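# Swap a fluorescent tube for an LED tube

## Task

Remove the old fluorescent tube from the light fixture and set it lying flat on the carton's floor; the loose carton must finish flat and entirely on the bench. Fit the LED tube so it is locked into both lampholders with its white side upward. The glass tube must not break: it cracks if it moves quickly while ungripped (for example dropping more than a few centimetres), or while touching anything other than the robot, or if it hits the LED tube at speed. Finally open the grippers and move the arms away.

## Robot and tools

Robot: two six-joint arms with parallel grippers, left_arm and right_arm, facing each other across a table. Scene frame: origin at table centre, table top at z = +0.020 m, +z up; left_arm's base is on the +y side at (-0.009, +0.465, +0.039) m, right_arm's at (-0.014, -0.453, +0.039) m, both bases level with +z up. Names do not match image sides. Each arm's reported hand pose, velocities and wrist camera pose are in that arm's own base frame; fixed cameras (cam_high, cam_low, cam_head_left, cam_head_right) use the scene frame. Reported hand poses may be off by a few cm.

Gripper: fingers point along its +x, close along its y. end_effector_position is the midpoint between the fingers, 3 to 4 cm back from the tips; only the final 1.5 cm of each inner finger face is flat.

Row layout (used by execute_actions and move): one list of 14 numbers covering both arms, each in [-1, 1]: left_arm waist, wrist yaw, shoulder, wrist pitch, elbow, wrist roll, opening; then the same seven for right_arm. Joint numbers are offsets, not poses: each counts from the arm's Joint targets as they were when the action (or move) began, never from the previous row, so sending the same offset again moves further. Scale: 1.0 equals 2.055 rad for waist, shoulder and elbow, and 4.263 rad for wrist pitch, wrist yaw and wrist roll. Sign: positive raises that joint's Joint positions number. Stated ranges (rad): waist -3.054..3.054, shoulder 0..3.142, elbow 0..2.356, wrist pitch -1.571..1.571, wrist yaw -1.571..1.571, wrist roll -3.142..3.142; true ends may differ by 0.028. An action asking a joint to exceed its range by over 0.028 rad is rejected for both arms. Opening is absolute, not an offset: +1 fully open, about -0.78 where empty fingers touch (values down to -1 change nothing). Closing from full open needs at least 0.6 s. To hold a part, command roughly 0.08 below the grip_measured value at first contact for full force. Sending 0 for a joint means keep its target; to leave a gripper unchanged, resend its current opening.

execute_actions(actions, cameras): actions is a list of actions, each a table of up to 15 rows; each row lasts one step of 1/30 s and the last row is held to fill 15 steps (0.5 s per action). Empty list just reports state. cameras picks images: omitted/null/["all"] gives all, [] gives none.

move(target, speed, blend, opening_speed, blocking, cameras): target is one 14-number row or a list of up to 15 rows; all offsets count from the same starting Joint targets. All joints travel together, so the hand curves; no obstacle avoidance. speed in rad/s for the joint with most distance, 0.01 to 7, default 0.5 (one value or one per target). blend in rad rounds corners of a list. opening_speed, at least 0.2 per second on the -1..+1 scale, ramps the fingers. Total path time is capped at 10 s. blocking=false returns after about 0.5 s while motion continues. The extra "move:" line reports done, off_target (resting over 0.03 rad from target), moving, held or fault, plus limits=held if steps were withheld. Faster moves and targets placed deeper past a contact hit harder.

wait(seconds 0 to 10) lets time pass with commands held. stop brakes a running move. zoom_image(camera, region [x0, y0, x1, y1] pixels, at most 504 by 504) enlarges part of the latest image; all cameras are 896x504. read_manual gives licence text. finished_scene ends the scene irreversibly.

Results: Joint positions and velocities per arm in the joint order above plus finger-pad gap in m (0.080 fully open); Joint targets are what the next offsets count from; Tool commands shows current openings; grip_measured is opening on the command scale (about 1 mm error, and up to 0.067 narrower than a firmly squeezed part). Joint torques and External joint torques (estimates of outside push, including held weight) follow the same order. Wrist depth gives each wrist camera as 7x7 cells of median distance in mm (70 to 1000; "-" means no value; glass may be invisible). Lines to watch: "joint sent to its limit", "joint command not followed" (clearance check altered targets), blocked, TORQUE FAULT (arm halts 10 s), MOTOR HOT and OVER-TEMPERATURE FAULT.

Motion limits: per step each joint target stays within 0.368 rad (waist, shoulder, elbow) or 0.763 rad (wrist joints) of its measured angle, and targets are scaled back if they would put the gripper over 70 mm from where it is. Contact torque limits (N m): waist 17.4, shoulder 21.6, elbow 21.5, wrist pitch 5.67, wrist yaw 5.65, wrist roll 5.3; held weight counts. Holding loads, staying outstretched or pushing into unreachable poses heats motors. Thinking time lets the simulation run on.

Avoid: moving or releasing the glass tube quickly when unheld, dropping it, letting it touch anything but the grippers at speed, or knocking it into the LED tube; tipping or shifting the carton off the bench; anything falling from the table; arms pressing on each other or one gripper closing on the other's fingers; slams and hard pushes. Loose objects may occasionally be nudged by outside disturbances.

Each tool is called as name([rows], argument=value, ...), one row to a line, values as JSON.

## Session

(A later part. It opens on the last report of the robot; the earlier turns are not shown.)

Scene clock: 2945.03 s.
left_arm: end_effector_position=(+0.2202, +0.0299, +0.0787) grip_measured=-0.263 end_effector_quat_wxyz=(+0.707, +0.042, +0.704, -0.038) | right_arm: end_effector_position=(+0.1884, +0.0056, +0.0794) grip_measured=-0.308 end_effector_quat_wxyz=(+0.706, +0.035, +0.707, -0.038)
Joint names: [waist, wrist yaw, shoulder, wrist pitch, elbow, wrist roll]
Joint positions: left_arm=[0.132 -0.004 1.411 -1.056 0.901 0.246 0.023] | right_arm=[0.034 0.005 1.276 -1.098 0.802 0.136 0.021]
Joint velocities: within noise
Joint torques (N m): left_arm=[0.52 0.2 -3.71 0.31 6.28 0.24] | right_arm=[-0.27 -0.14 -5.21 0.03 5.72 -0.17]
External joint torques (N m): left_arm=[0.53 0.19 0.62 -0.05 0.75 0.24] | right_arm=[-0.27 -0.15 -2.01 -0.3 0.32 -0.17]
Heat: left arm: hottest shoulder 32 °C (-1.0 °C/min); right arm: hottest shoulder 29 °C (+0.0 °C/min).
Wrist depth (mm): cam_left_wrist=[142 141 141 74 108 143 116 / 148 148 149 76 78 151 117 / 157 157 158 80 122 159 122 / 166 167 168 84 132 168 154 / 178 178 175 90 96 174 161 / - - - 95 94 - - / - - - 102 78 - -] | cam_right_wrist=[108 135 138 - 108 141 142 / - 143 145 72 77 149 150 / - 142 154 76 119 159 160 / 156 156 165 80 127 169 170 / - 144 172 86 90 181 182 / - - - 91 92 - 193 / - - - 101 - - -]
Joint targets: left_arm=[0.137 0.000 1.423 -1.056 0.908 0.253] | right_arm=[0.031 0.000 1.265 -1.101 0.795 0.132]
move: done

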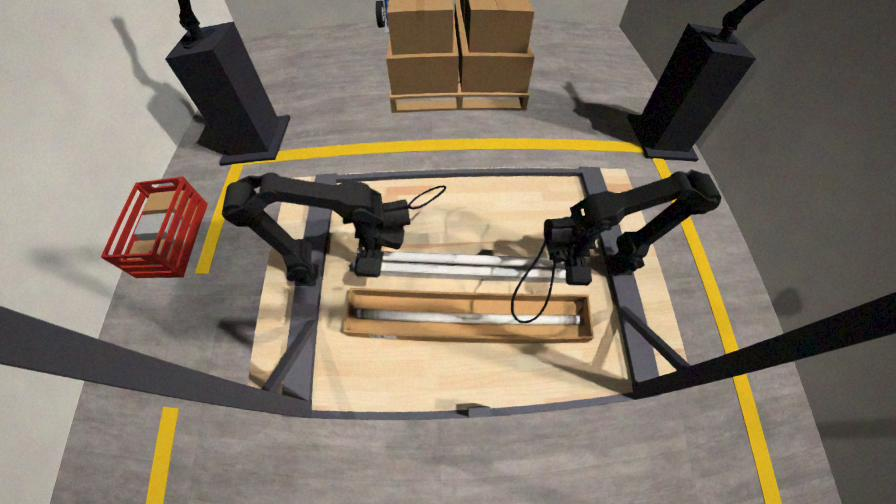

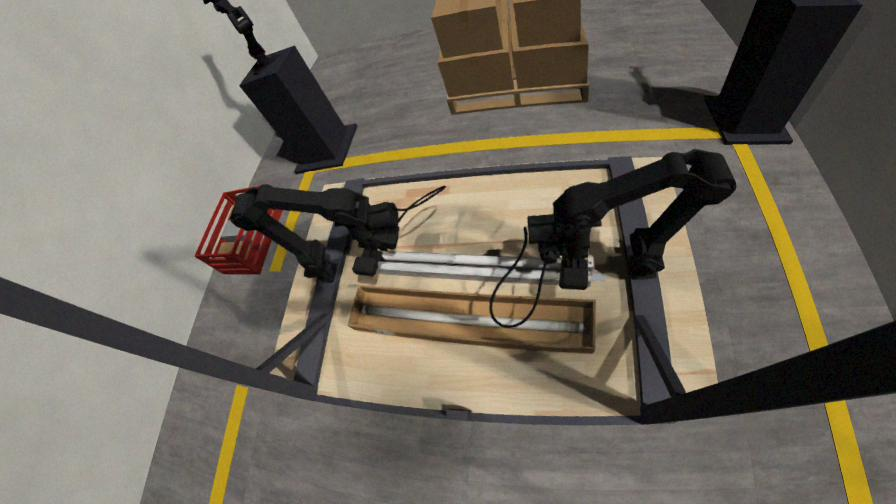

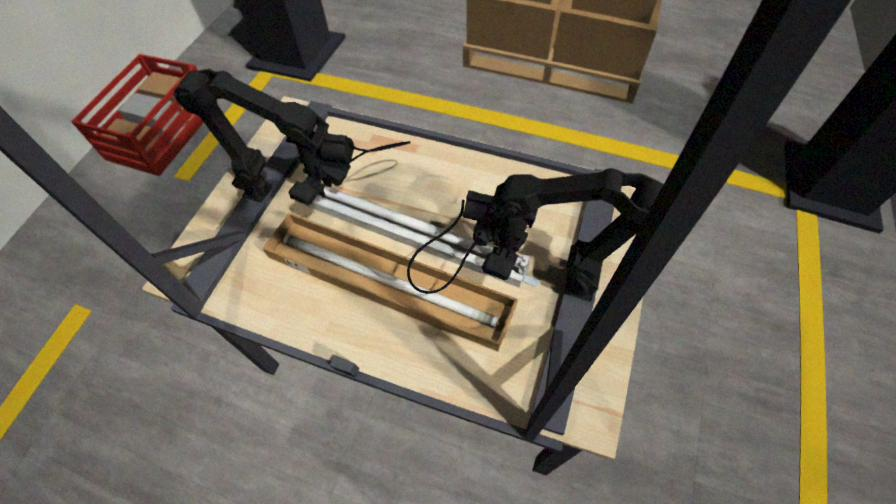

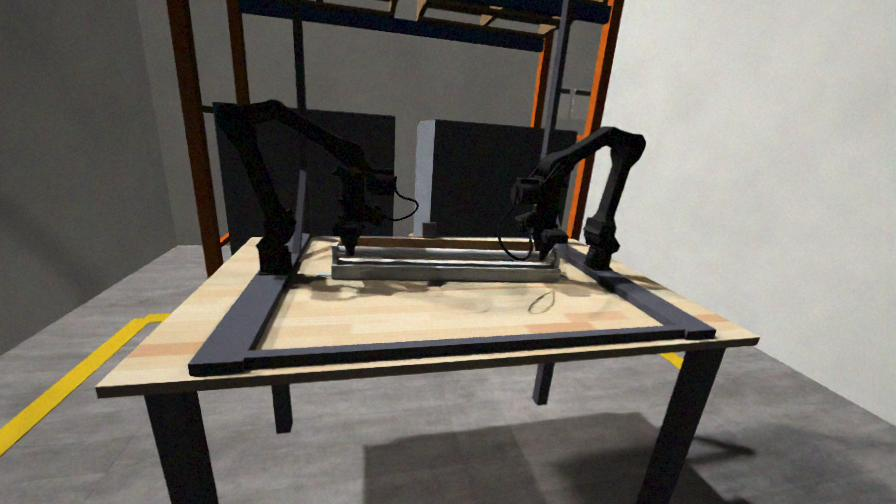

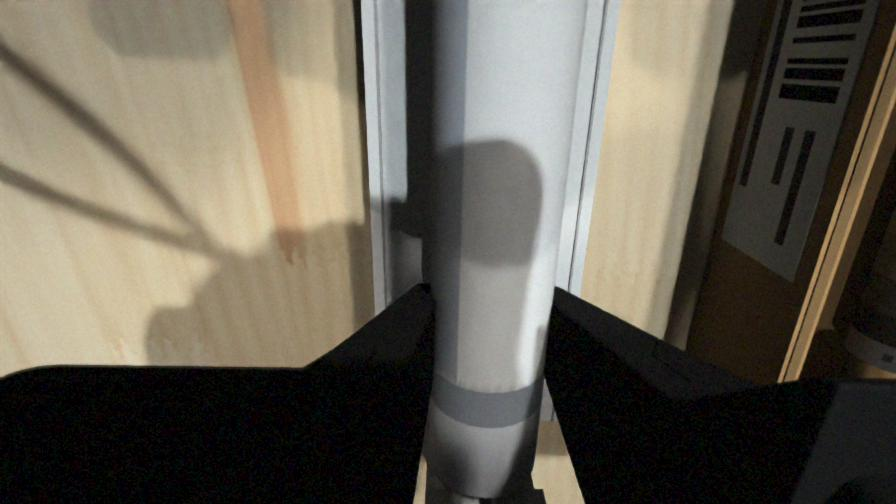

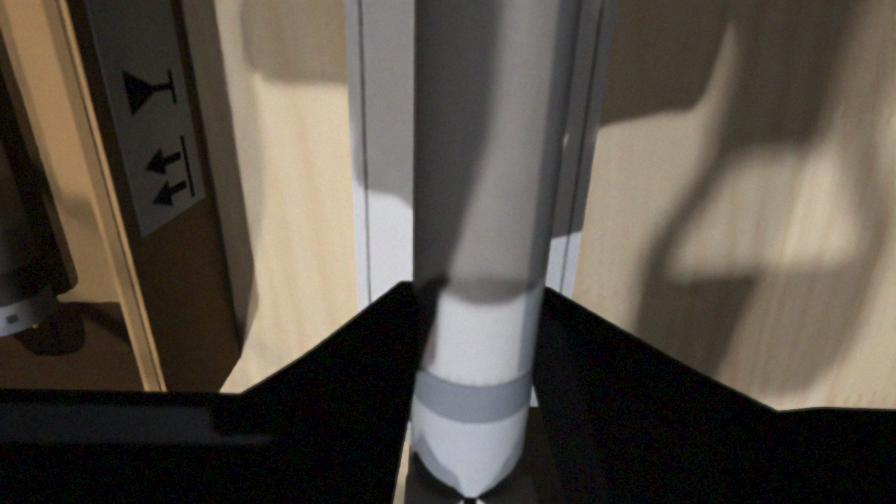

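move([
  [0.0753,0.0450,0.0369,-0.0135,0.0241,0.0382,-0.36,-0.0987,-0.0490,0.0018,0.0006,-0.0068,-0.0482,-0.40],
  [0.1438,0.0865,0.0986,-0.0350,0.0552,0.0798,-0.36,-0.1978,-0.0982,0.0396,-0.0071,-0.0070,-0.1019,-0.40],
  [0.1968,0.1194,0.1765,-0.0628,0.0902,0.1225,-0.36,-0.2783,-0.1385,0.1098,-0.0227,0.0003,-0.1575,-0.40],
  [0.2329,0.1423,0.2579,-0.0934,0.1245,0.1635,-0.36,-0.3336,-0.1664,0.1962,-0.0433,0.0134,-0.2109,-0.40],
], speed=0.3, blend=[0.05,0.05,0.05,0])

Scene clock: 2958.53 s.
left_arm: end_effector_position=(+0.2217, +0.0510, +0.0687) grip_measured=-0.263 end_effector_quat_wxyz=(+0.620, -0.257, +0.661, -0.336) | right_arm: end_effector_position=(+0.1849, -0.0155, +0.0683) grip_measured=-0.308 end_effector_quat_wxyz=(+0.658, +0.329, +0.622, +0.268)
Joint names: [waist, wrist yaw, shoulder, wrist pitch, elbow, wrist roll]
Joint positions: left_arm=[0.609 0.6 1.938 -1.457 1.152 0.946 0.023] | right_arm=[-0.646 -0.718 1.663 -1.274 0.816 -0.761 0.021]
Joint velocities: within noise
Joint torques (N m): left_arm=[0.64 0.64 -6.12 -0.43 5.24 0.16] | right_arm=[-0.65 0.02 -4.41 -1.18 5.54 -0.27]
External joint torques (N m): left_arm=[0.59 0.33 0.51 0.27 1.33 0.12] | right_arm=[-0.66 0.38 0.09 -0.71 1.68 -0.23]
Heat: left arm: hottest shoulder 32 °C (-1.0 °C/min); right arm: hottest shoulder 30 °C (+1.0 °C/min).
Wrist depth (mm): cam_left_wrist=[- 88 87 74 158 - - / - 99 92 76 81 - - / 98 104 94 80 223 - - / 101 109 106 85 243 - - / 105 115 - 89 96 - 394 / - - - 95 94 - - / - - - 103 85 - -] | cam_right_wrist=[- - 237 - 94 84 95 / - - 246 73 94 89 96 / - - 259 76 100 92 102 / - - 252 81 104 97 106 / - - - 85 90 102 108 / 369 - - 92 92 - 111 / - - - 101 - - -]
Joint targets: left_arm=[0.616 0.606 1.953 -1.454 1.164 0.949] | right_arm=[-0.654 -0.709 1.668 -1.285 0.822 -0.767]
move: done

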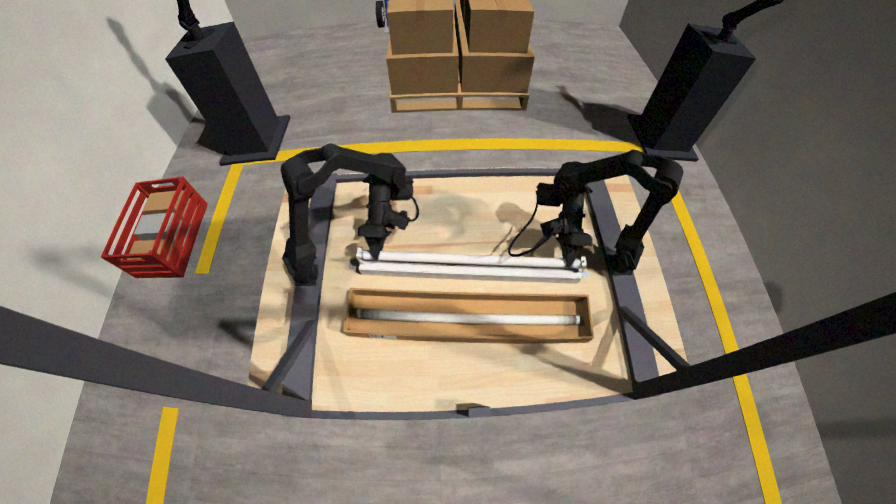

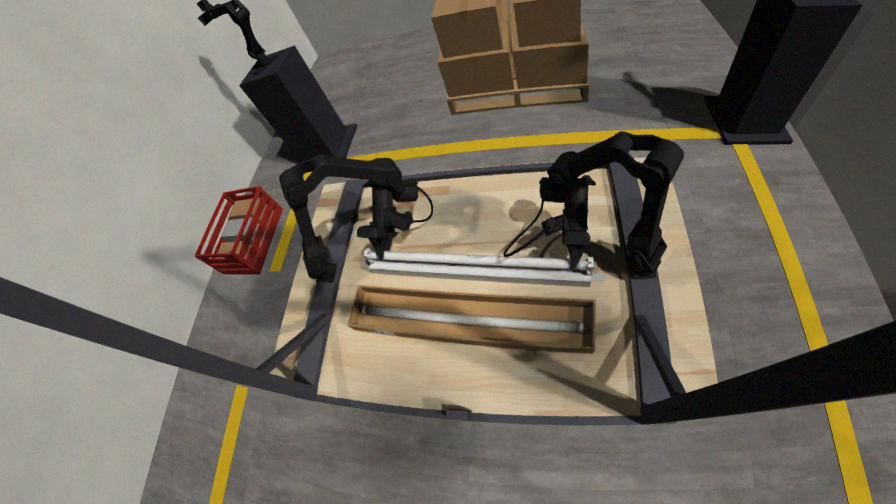

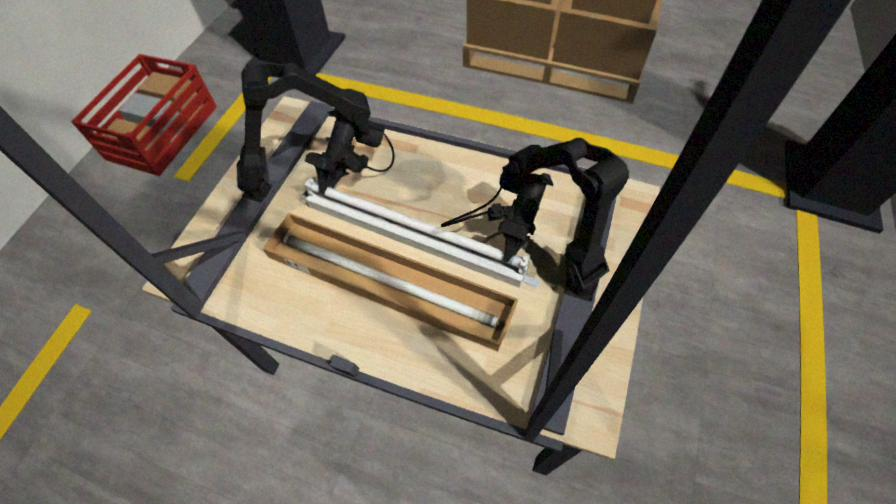

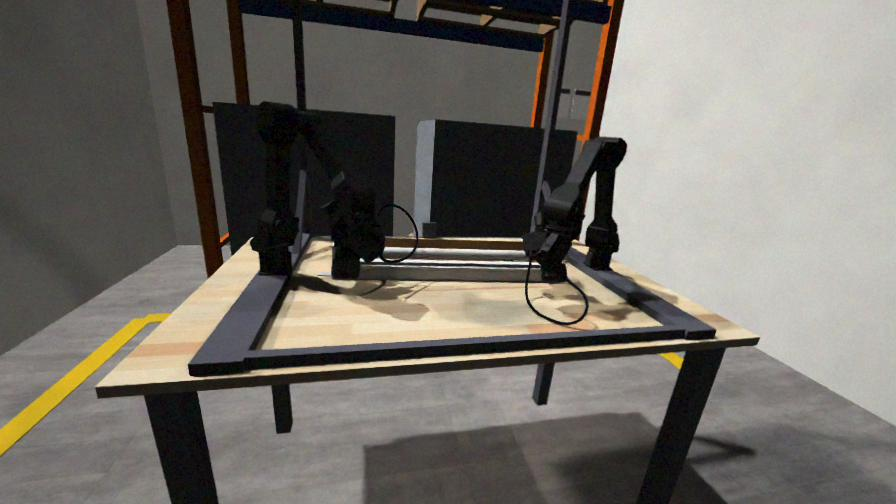

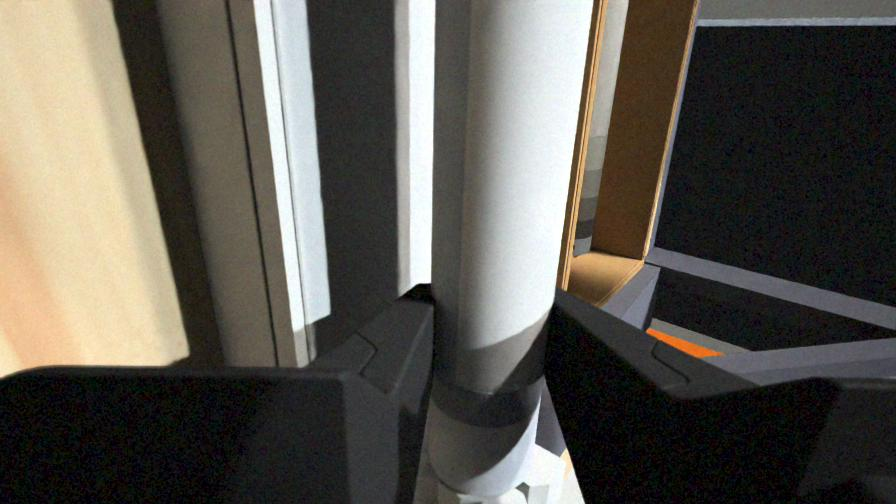

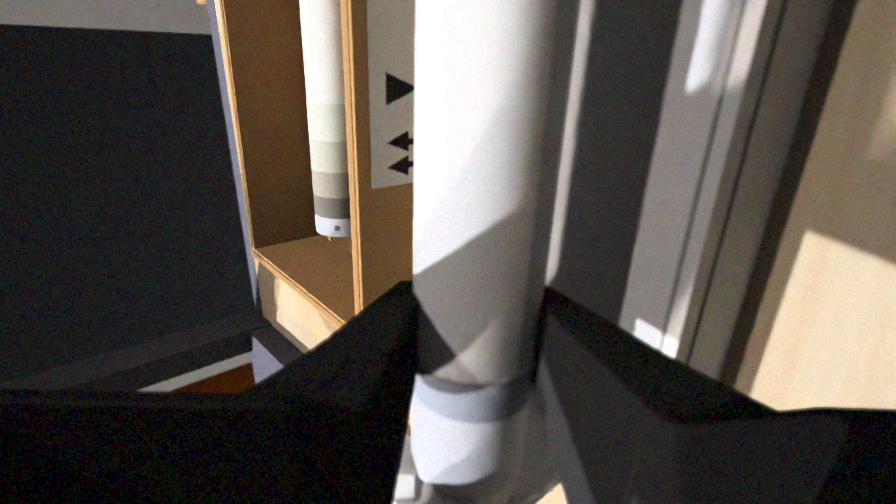

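move(target=[0.0145,0.0097,0.0466,-0.0181,0.0186,0.0229,-0.36,-0.0229,-0.0115,0.0532,-0.0137,0.0096,-0.0297,-0.40], speed=0.15, cameras=["cam_head_left","cam_head_right","cam_high","cam_left_wrist","cam_right_wrist"])

zoom_image(camera="cam_left_wrist", region=[380, 150, 620, 504])

zoom_image(camera="cam_right_wrist", region=[380, 150, 620, 504])

zoom_image(camera="cam_high", region=[505, 240, 545, 280])

Scene clock: 2976.37 s.
left_arm: end_effector_position=(+0.2219, +0.0532, +0.0660) grip_measured=-0.263 end_effector_quat_wxyz=(+0.600, -0.293, +0.646, -0.371) | right_arm: end_effector_position=(+0.1847, -0.0173, +0.0659) grip_measured=-0.308 end_effector_quat_wxyz=(+0.641, +0.364, +0.603, +0.305)
Joint names: [waist, wrist yaw, shoulder, wrist pitch, elbow, wrist roll]
Joint positions: left_arm=[0.639 0.638 2.033 -1.532 1.191 1.044 0.023] | right_arm=[-0.692 -0.767 1.771 -1.334 0.837 -0.888 0.021]
Joint velocities: within noise
Joint torques (N m): left_arm=[0.62 0.73 -6.33 -0.64 4.86 0.16] | right_arm=[-0.72 -0.01 -4.75 -1.27 4.85 -0.28]
External joint torques (N m): left_arm=[0.64 0.43 0.74 0.28 1.28 0.11] | right_arm=[-0.73 0.34 0.1 -0.6 1.47 -0.24]
Heat: left arm: hottest shoulder 33 °C (+0.0 °C/min); right arm: hottest shoulder 30 °C (+1.0 °C/min).
Wrist depth (mm): cam_left_wrist=[- 78 82 74 252 - - / 90 86 89 76 80 - - / - 98 93 80 282 - - / - 102 108 85 296 - - / 100 109 97 89 96 - 398 / - - - 95 94 - - / - - - 104 103 - -] | cam_right_wrist=[- - 248 - 94 80 88 / - - 262 72 93 81 91 / - - 277 77 98 88 97 / - - 286 81 103 93 101 / - - - 85 90 99 104 / 364 - - 93 92 - 107 / - - - 101 - - -]
Joint targets: left_arm=[0.646 0.648 2.049 -1.531 1.203 1.047] | right_arm=[-0.701 -0.758 1.777 -1.344 0.842 -0.894]
move: done
Images, in order (width x height): cam_head_left 896x504, cam_head_right 896x504, cam_high 896x504, cam_left_wrist 896x504, cam_right_wrist 896x504.

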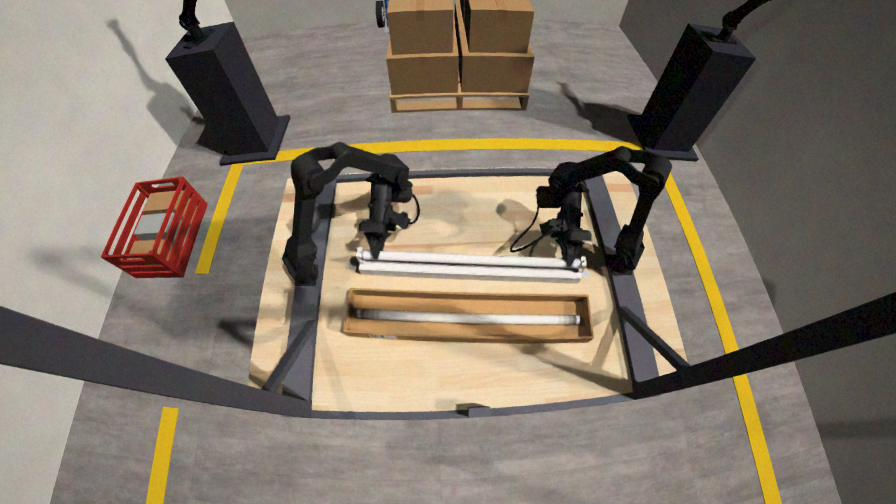

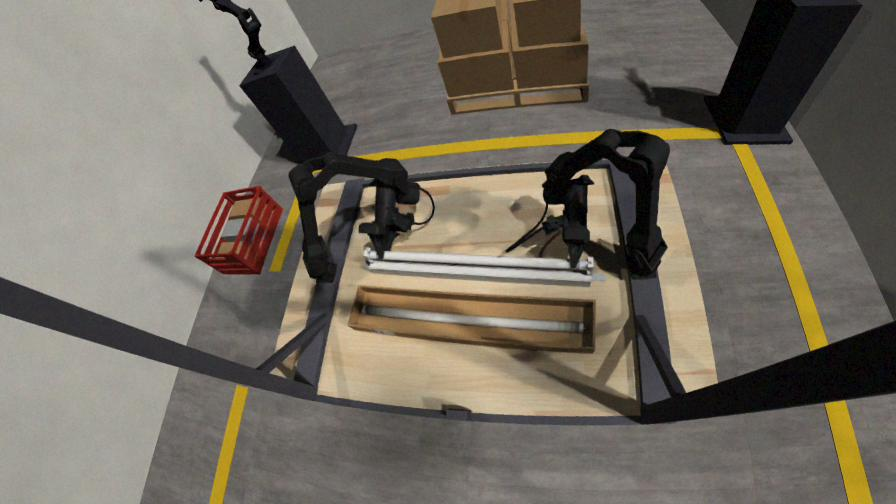

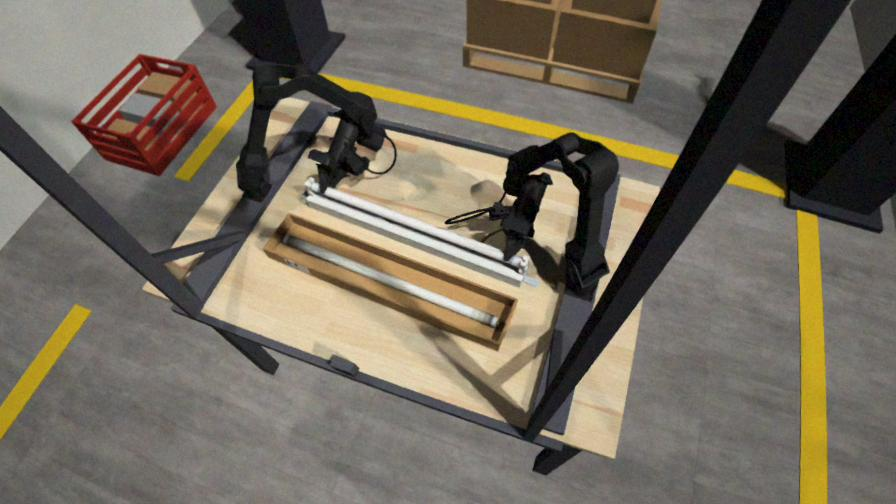

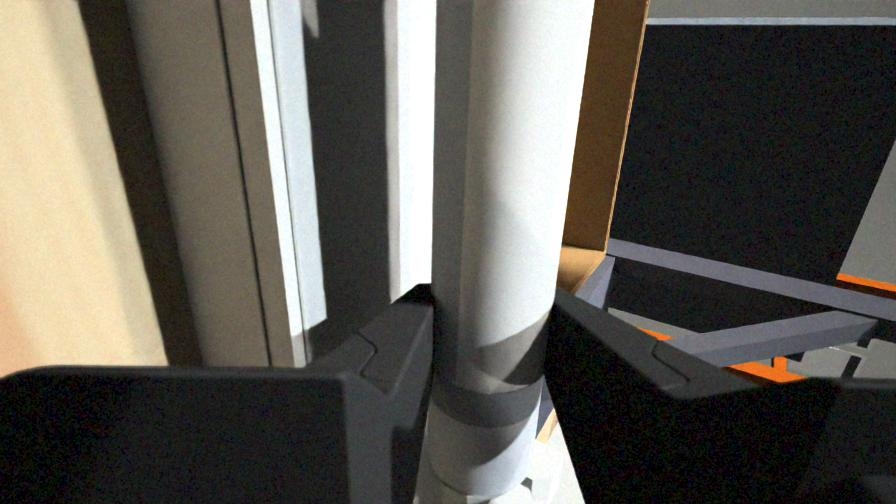

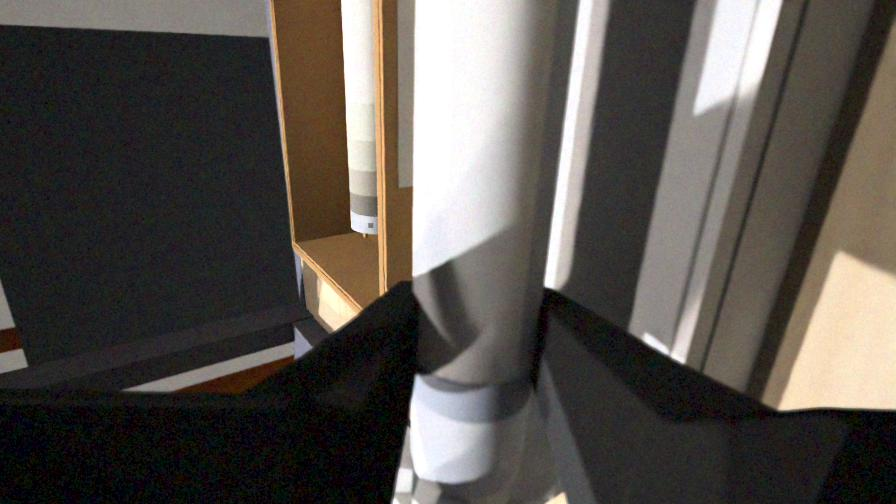

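Scaled by 1.424 from the camera's 896x504 image, which has a finer 1280x720 frame.

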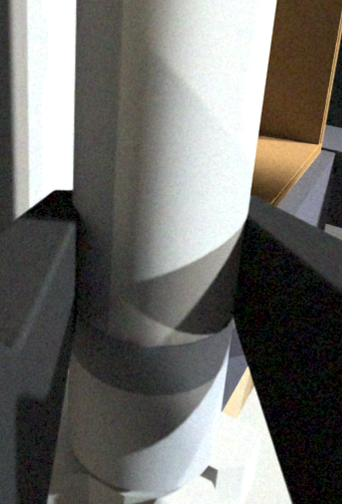

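Scaled by 1.424 from the camera's 896x504 image, which has a finer 1280x720 frame.

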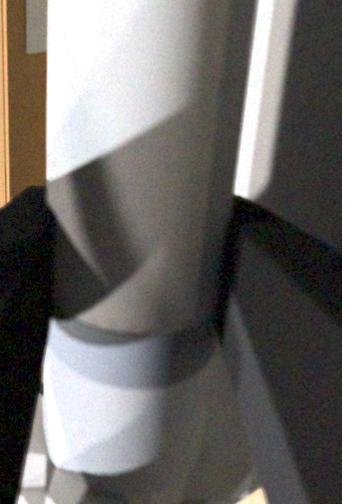

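Scaled by 12.600 from the camera's 896x504 image, which has a finer 1280x720 frame.

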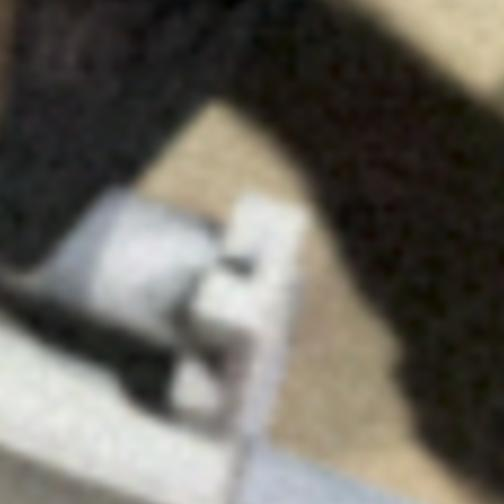

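move([
  [0,0,0,0,0,0,0.12,0,0,0,0,0,0,0.09],
  [-0.0037,-0.0131,-0.0425,0.0065,0.0032,-0.0179,0.12,0.0055,0.0159,-0.0498,0.0001,0.0098,0.0208,0.09],
  [-0.0257,-0.0380,-0.1221,0.0188,0.0021,-0.0514,0.12,0.0396,0.0456,-0.1358,0.0003,0.0281,0.0624,0.09],
  [-0.2477,-0.1520,-0.3219,0.0534,-0.0404,-0.1863,0.12,0.3563,0.1778,-0.2619,-0.0011,0.0851,0.2405,0.09],
], speed=[0.3,0.15,0.3,0.5], blend=[0,0.02,0.05,0], opening_speed=0.4)

zoom_image(camera="cam_left_wrist", region=[350, 150, 650, 504])

zoom_image(camera="cam_right_wrist", region=[330, 150, 630, 504])

zoom_image(camera="cam_low", region=[320, 220, 440, 290])

zoom_image(camera="cam_low", region=[460, 220, 580, 290])

Scene clock: 3038.40 s.
left_arm: end_effector_position=(+0.2233, +0.0306, +0.1378) grip_measured=+0.116 end_effector_quat_wxyz=(+0.704, +0.039, +0.708, -0.044) | right_arm: end_effector_position=(+0.1843, +0.0056, +0.1350) grip_measured=+0.087 end_effector_quat_wxyz=(+0.699, +0.036, +0.713, -0.035)
Joint names: [waist, wrist yaw, shoulder, wrist pitch, elbow, wrist roll]
Joint positions: left_arm=[0.14 0.006 1.398 -1.307 1.128 0.257 0.04] | right_arm=[0.027 -0.003 1.249 -1.348 1.006 0.127 0.039]
Joint velocities: within noise
Joint torques (N m): left_arm=[-0.46 -0.22 -6.78 0.49 4.7 -0.16] | right_arm=[0.39 0.14 -4.8 0.21 8.04 0.13]
External joint torques (N m): left_arm=[-0.46 -0.23 -2.34 0.16 -0.99 -0.16] | right_arm=[0.39 0.14 -1.67 -0.08 2.56 0.13]
Heat: left arm: hottest shoulder 35 °C (+2.0 °C/min); right arm: hottest shoulder 30 °C (+0.0 °C/min).
Wrist depth (mm): cam_left_wrist=[191 192 194 125 195 185 177 / 202 203 204 133 205 200 186 / 213 214 216 141 219 214 198 / 227 229 232 150 233 218 224 / 242 243 79 157 106 229 228 / - - - 267 88 - 268 / - - - 280 273 - -] | cam_right_wrist=[168 178 189 119 188 191 191 / 174 182 200 129 198 202 203 / 183 200 210 136 212 217 216 / 216 210 225 147 229 230 232 / 243 189 90 151 87 244 248 / - - - 265 81 - 266 / - - 259 256 - - -]
Joint targets: left_arm=[0.136 0.000 1.387 -1.304 1.120 0.253] | right_arm=[0.031 0.000 1.239 -1.348 1.017 0.131]
move: done

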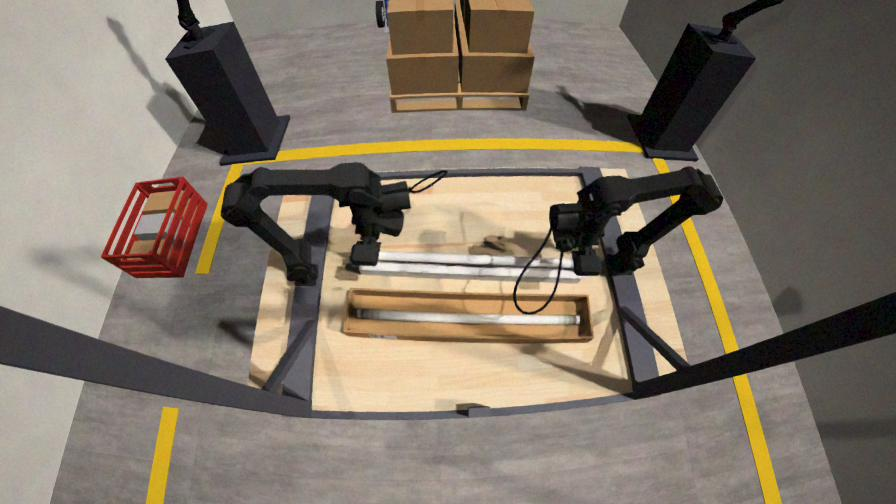

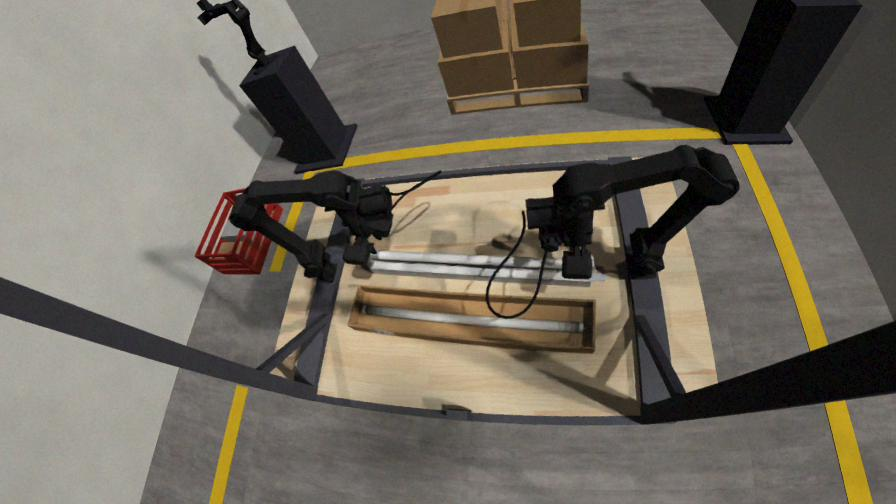

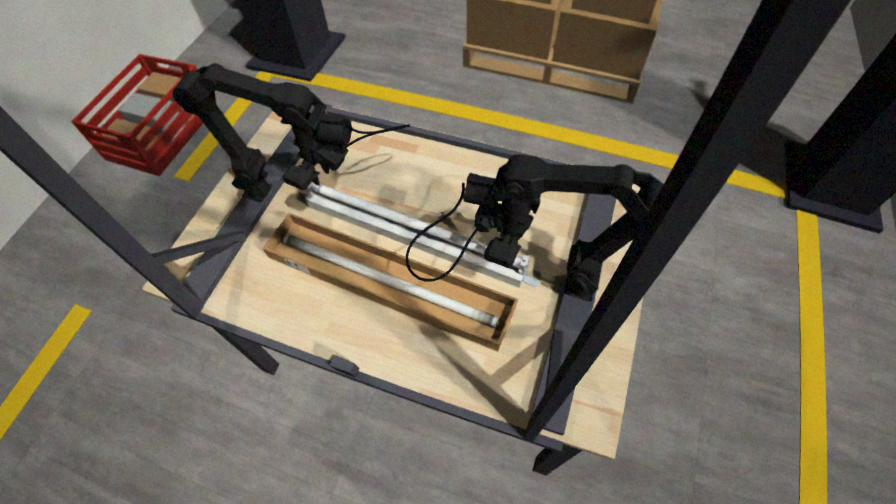

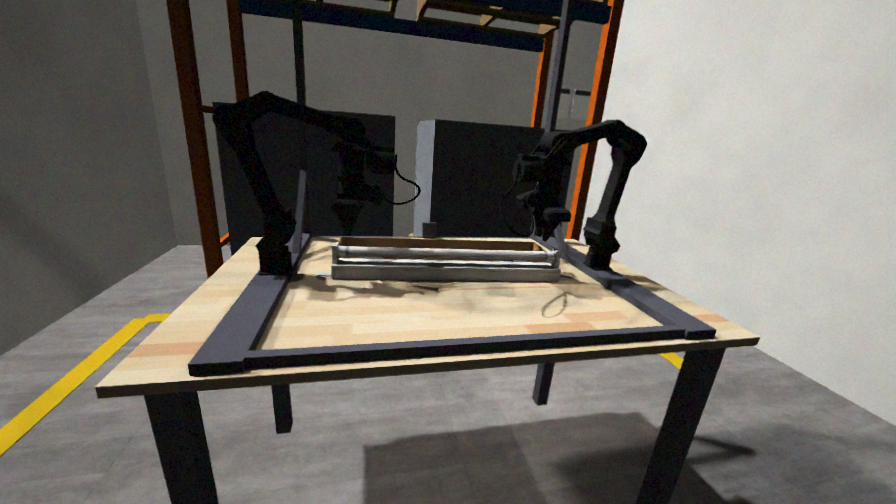

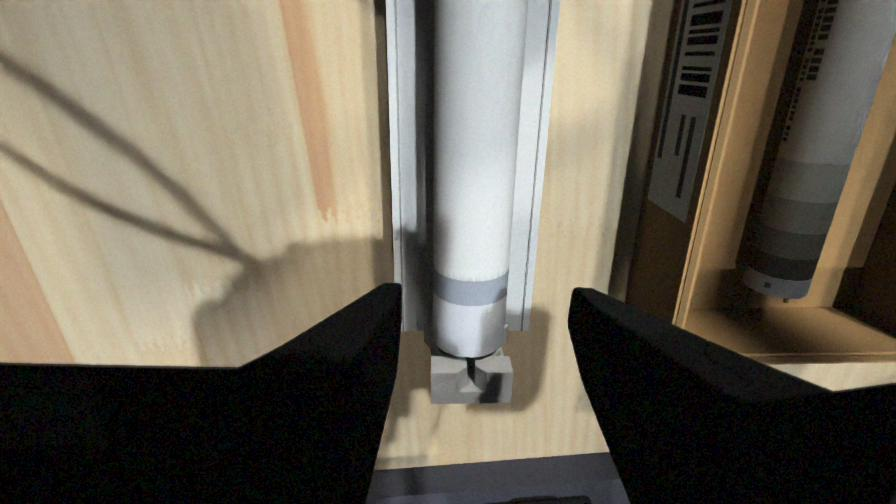

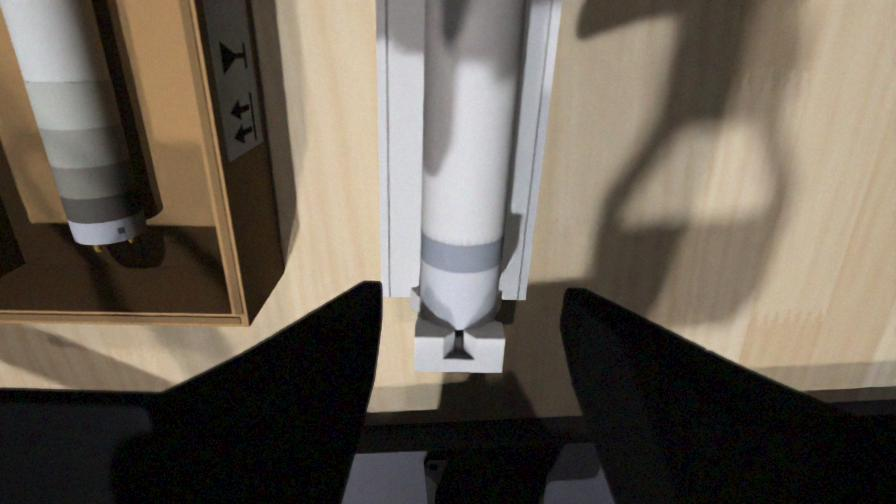

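Scaled by 1.424 from the camera's 896x504 image, which has a finer 1280x720 frame.

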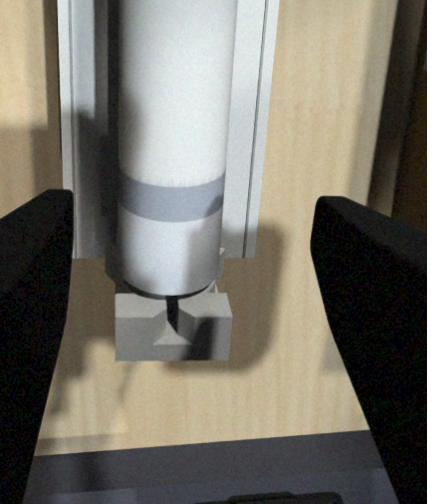

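Scaled by 1.424 from the camera's 896x504 image, which has a finer 1280x720 frame.

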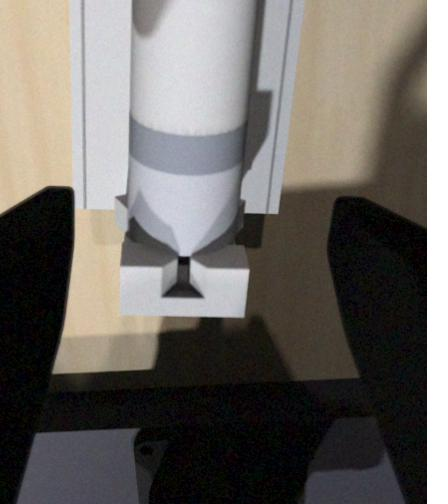

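Scaled by 4.200 from the camera's 896x504 image, which has a finer 1280x720 frame.

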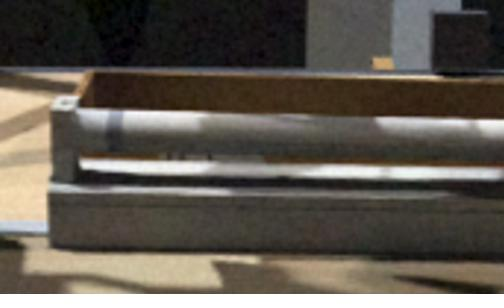

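Scaled by 4.200 from the camera's 896x504 image, which has a finer 1280x720 frame.

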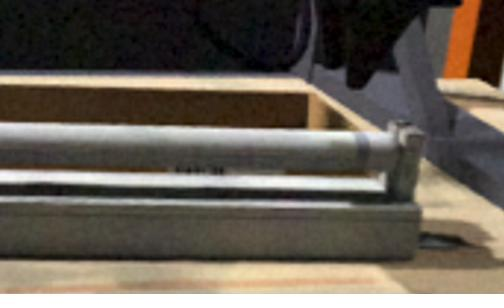

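zoom_image(camera="cam_left_wrist", region=[410, 0, 550, 140])

zoom_image(camera="cam_right_wrist", region=[400, 60, 540, 200])

zoom_image(camera="cam_left_wrist", region=[410, 240, 550, 420])

zoom_image(camera="cam_right_wrist", region=[390, 210, 530, 390])

zoom_image(camera="cam_low", region=[325, 235, 385, 285])

Scaled by 3.600 from the camera's 896x504 image, which has a finer 1280x720 frame.

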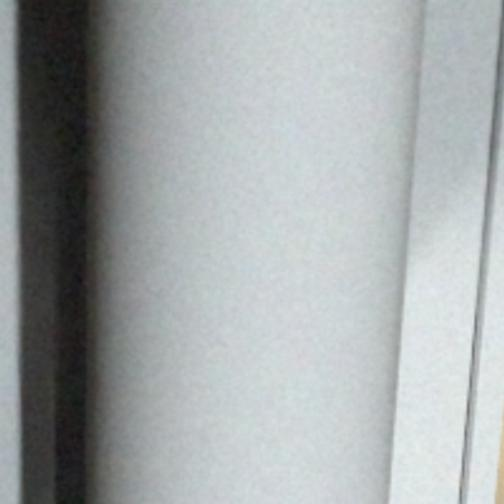

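Scaled by 3.600 from the camera's 896x504 image, which has a finer 1280x720 frame.

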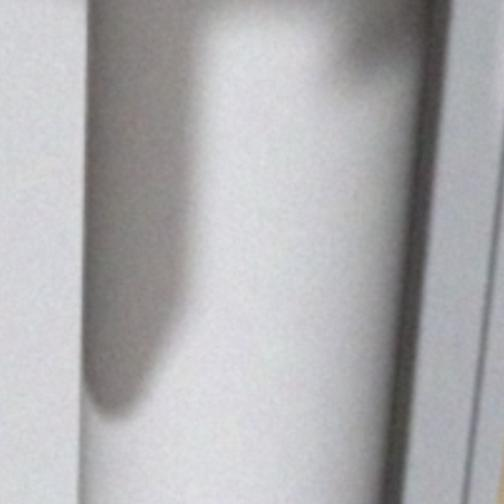

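Scaled by 2.800 from the camera's 896x504 image, which has a finer 1280x720 frame.

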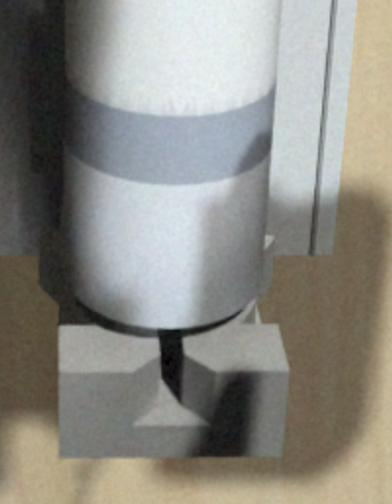

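Scaled by 2.800 from the camera's 896x504 image, which has a finer 1280x720 frame.

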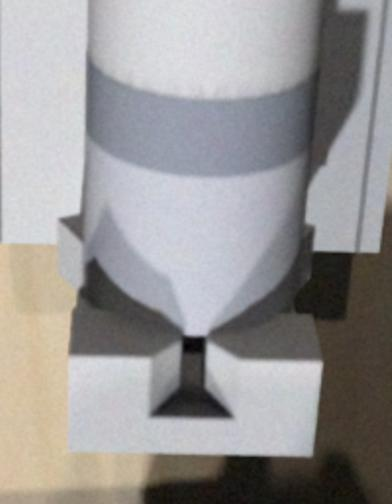

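Scaled by 8.400 from the camera's 896x504 image, which has a finer 1280x720 frame.

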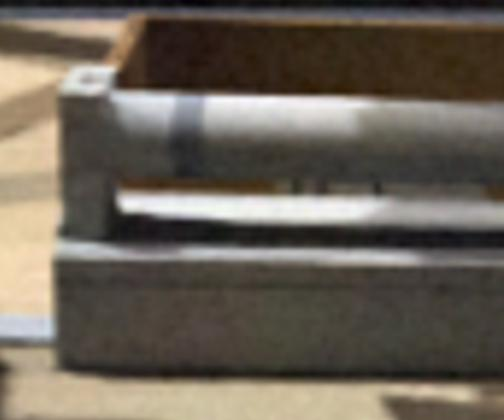

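zoom_image(camera="cam_low", region=[350, 240, 390, 270])

zoom_image(camera="cam_low", region=[440, 240, 480, 270])

zoom_image(camera="cam_low", region=[520, 240, 560, 270])

zoom_image(camera="cam_high", region=[360, 190, 460, 260])

Scaled by 12.600 from the camera's 896x504 image, which has a finer 1280x720 frame.

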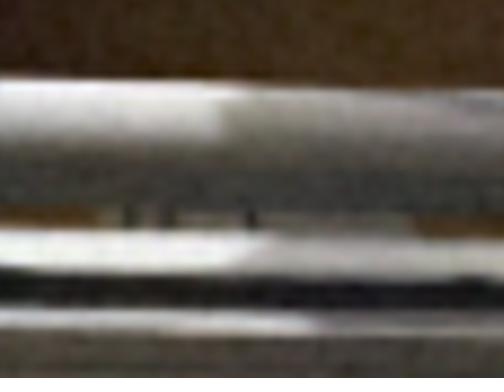

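Scaled by 12.600 from the camera's 896x504 image, which has a finer 1280x720 frame.

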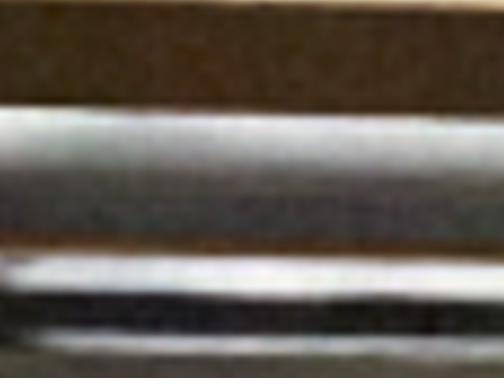

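Scaled by 12.600 from the camera's 896x504 image, which has a finer 1280x720 frame.

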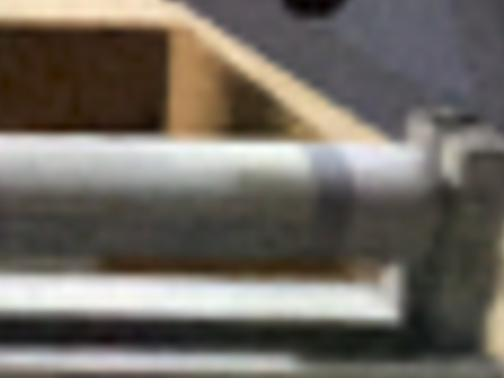

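Scaled by 5.040 from the camera's 896x504 image, which has a finer 1280x720 frame.

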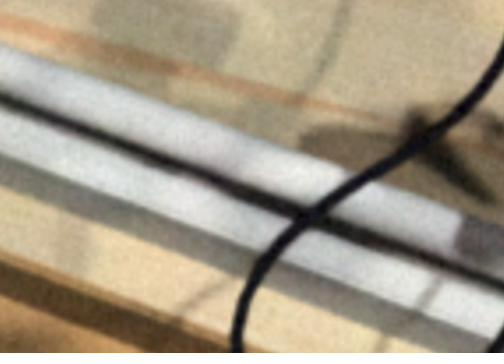

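move(target=[0.2224,0.1140,0.2000,-0.0344,0.0425,0.1349,0.12,-0.3166,-0.1323,0.1260,0.0013,-0.0570,-0.1780,0.09], speed=0.5, cameras=["cam_left_wrist","cam_right_wrist"])

zoom_image(camera="cam_left_wrist", region=[400, 0, 600, 400])

zoom_image(camera="cam_right_wrist", region=[380, 0, 580, 400])

Scene clock: 3076.27 s.
left_arm: end_effector_position=(+0.2242, +0.0669, +0.0957) grip_measured=+0.116 end_effector_quat_wxyz=(+0.654, -0.188, +0.682, -0.266) | right_arm: end_effector_position=(+0.1830, -0.0320, +0.0985) grip_measured=+0.087 end_effector_quat_wxyz=(+0.682, +0.259, +0.656, +0.194)
Joint names: [waist, wrist yaw, shoulder, wrist pitch, elbow, wrist roll]
Joint positions: left_arm=[0.591 0.48 1.786 -1.448 1.199 0.823 0.04] | right_arm=[-0.616 -0.558 1.49 -1.344 0.906 -0.623 0.039]
Joint velocities: within noise
Joint torques (N m): left_arm=[0.17 0.59 -5.94 -0.49 5.56 0.21] | right_arm=[-0.22 -0.55 -3.82 -0.18 5.05 -0.18]
External joint torques (N m): left_arm=[0.16 0.3 0.34 -0.08 0.88 0.17] | right_arm=[-0.23 -0.21 0.27 0.05 0.32 -0.15]
Heat: left arm: hottest shoulder 35 °C (+1.0 °C/min); right arm: hottest elbow 33 °C (+5.1 °C/min).
Wrist depth (mm): cam_left_wrist=[115 127 120 106 177 253 - / 119 133 127 110 194 271 - / 124 138 146 114 204 295 - / 130 146 151 121 225 426 - / 135 150 87 125 106 439 428 / - - - 135 94 - - / - - - 252 290 - -] | cam_right_wrist=[- 248 187 99 123 135 121 / - 265 196 104 125 141 127 / - 282 213 110 137 150 131 / - 383 223 119 145 156 136 / - 422 79 126 87 157 141 / - - - 135 81 - 144 / - - 283 251 - - -]
Joint targets: left_arm=[0.594 0.486 1.798 -1.450 1.207 0.828] | right_arm=[-0.620 -0.564 1.498 -1.343 0.900 -0.627]
move: done
Images, in order (width x height): cam_left_wrist 896x504, cam_right_wrist 896x504.

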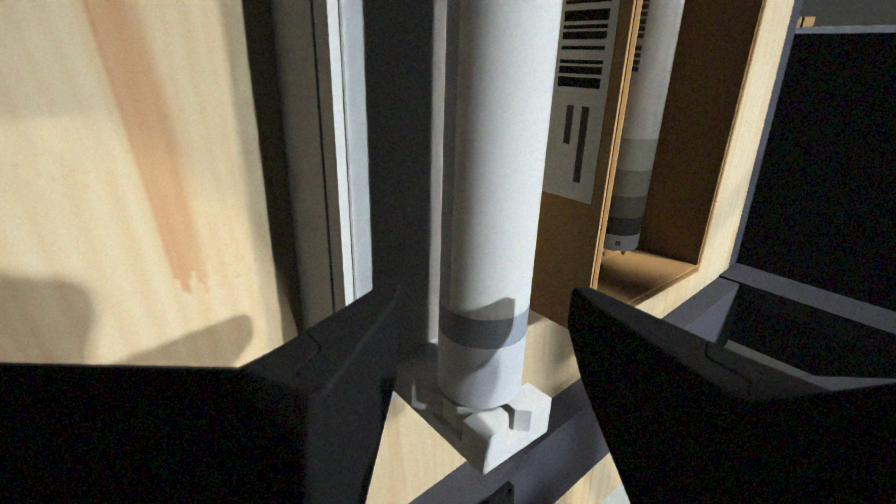

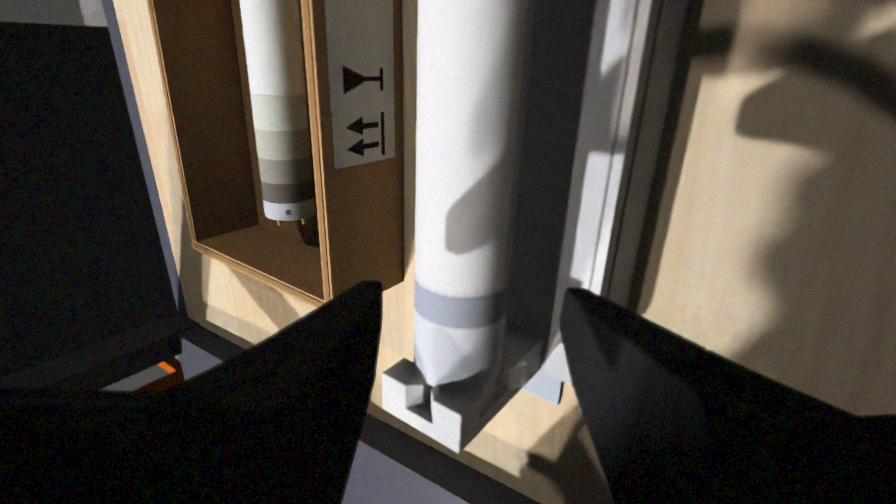

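Scaled by 1.260 from the camera's 896x504 image, which has a finer 1280x720 frame.

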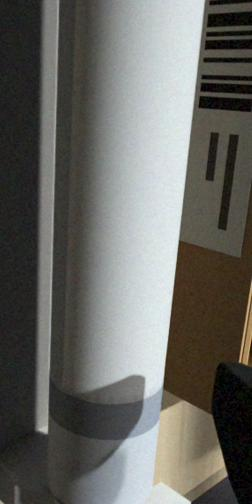

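Scaled by 1.260 from the camera's 896x504 image, which has a finer 1280x720 frame.

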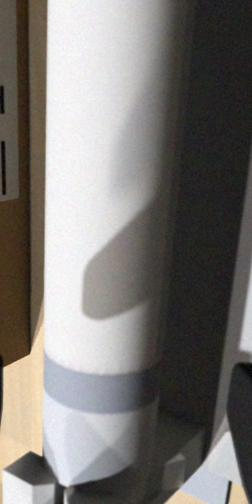

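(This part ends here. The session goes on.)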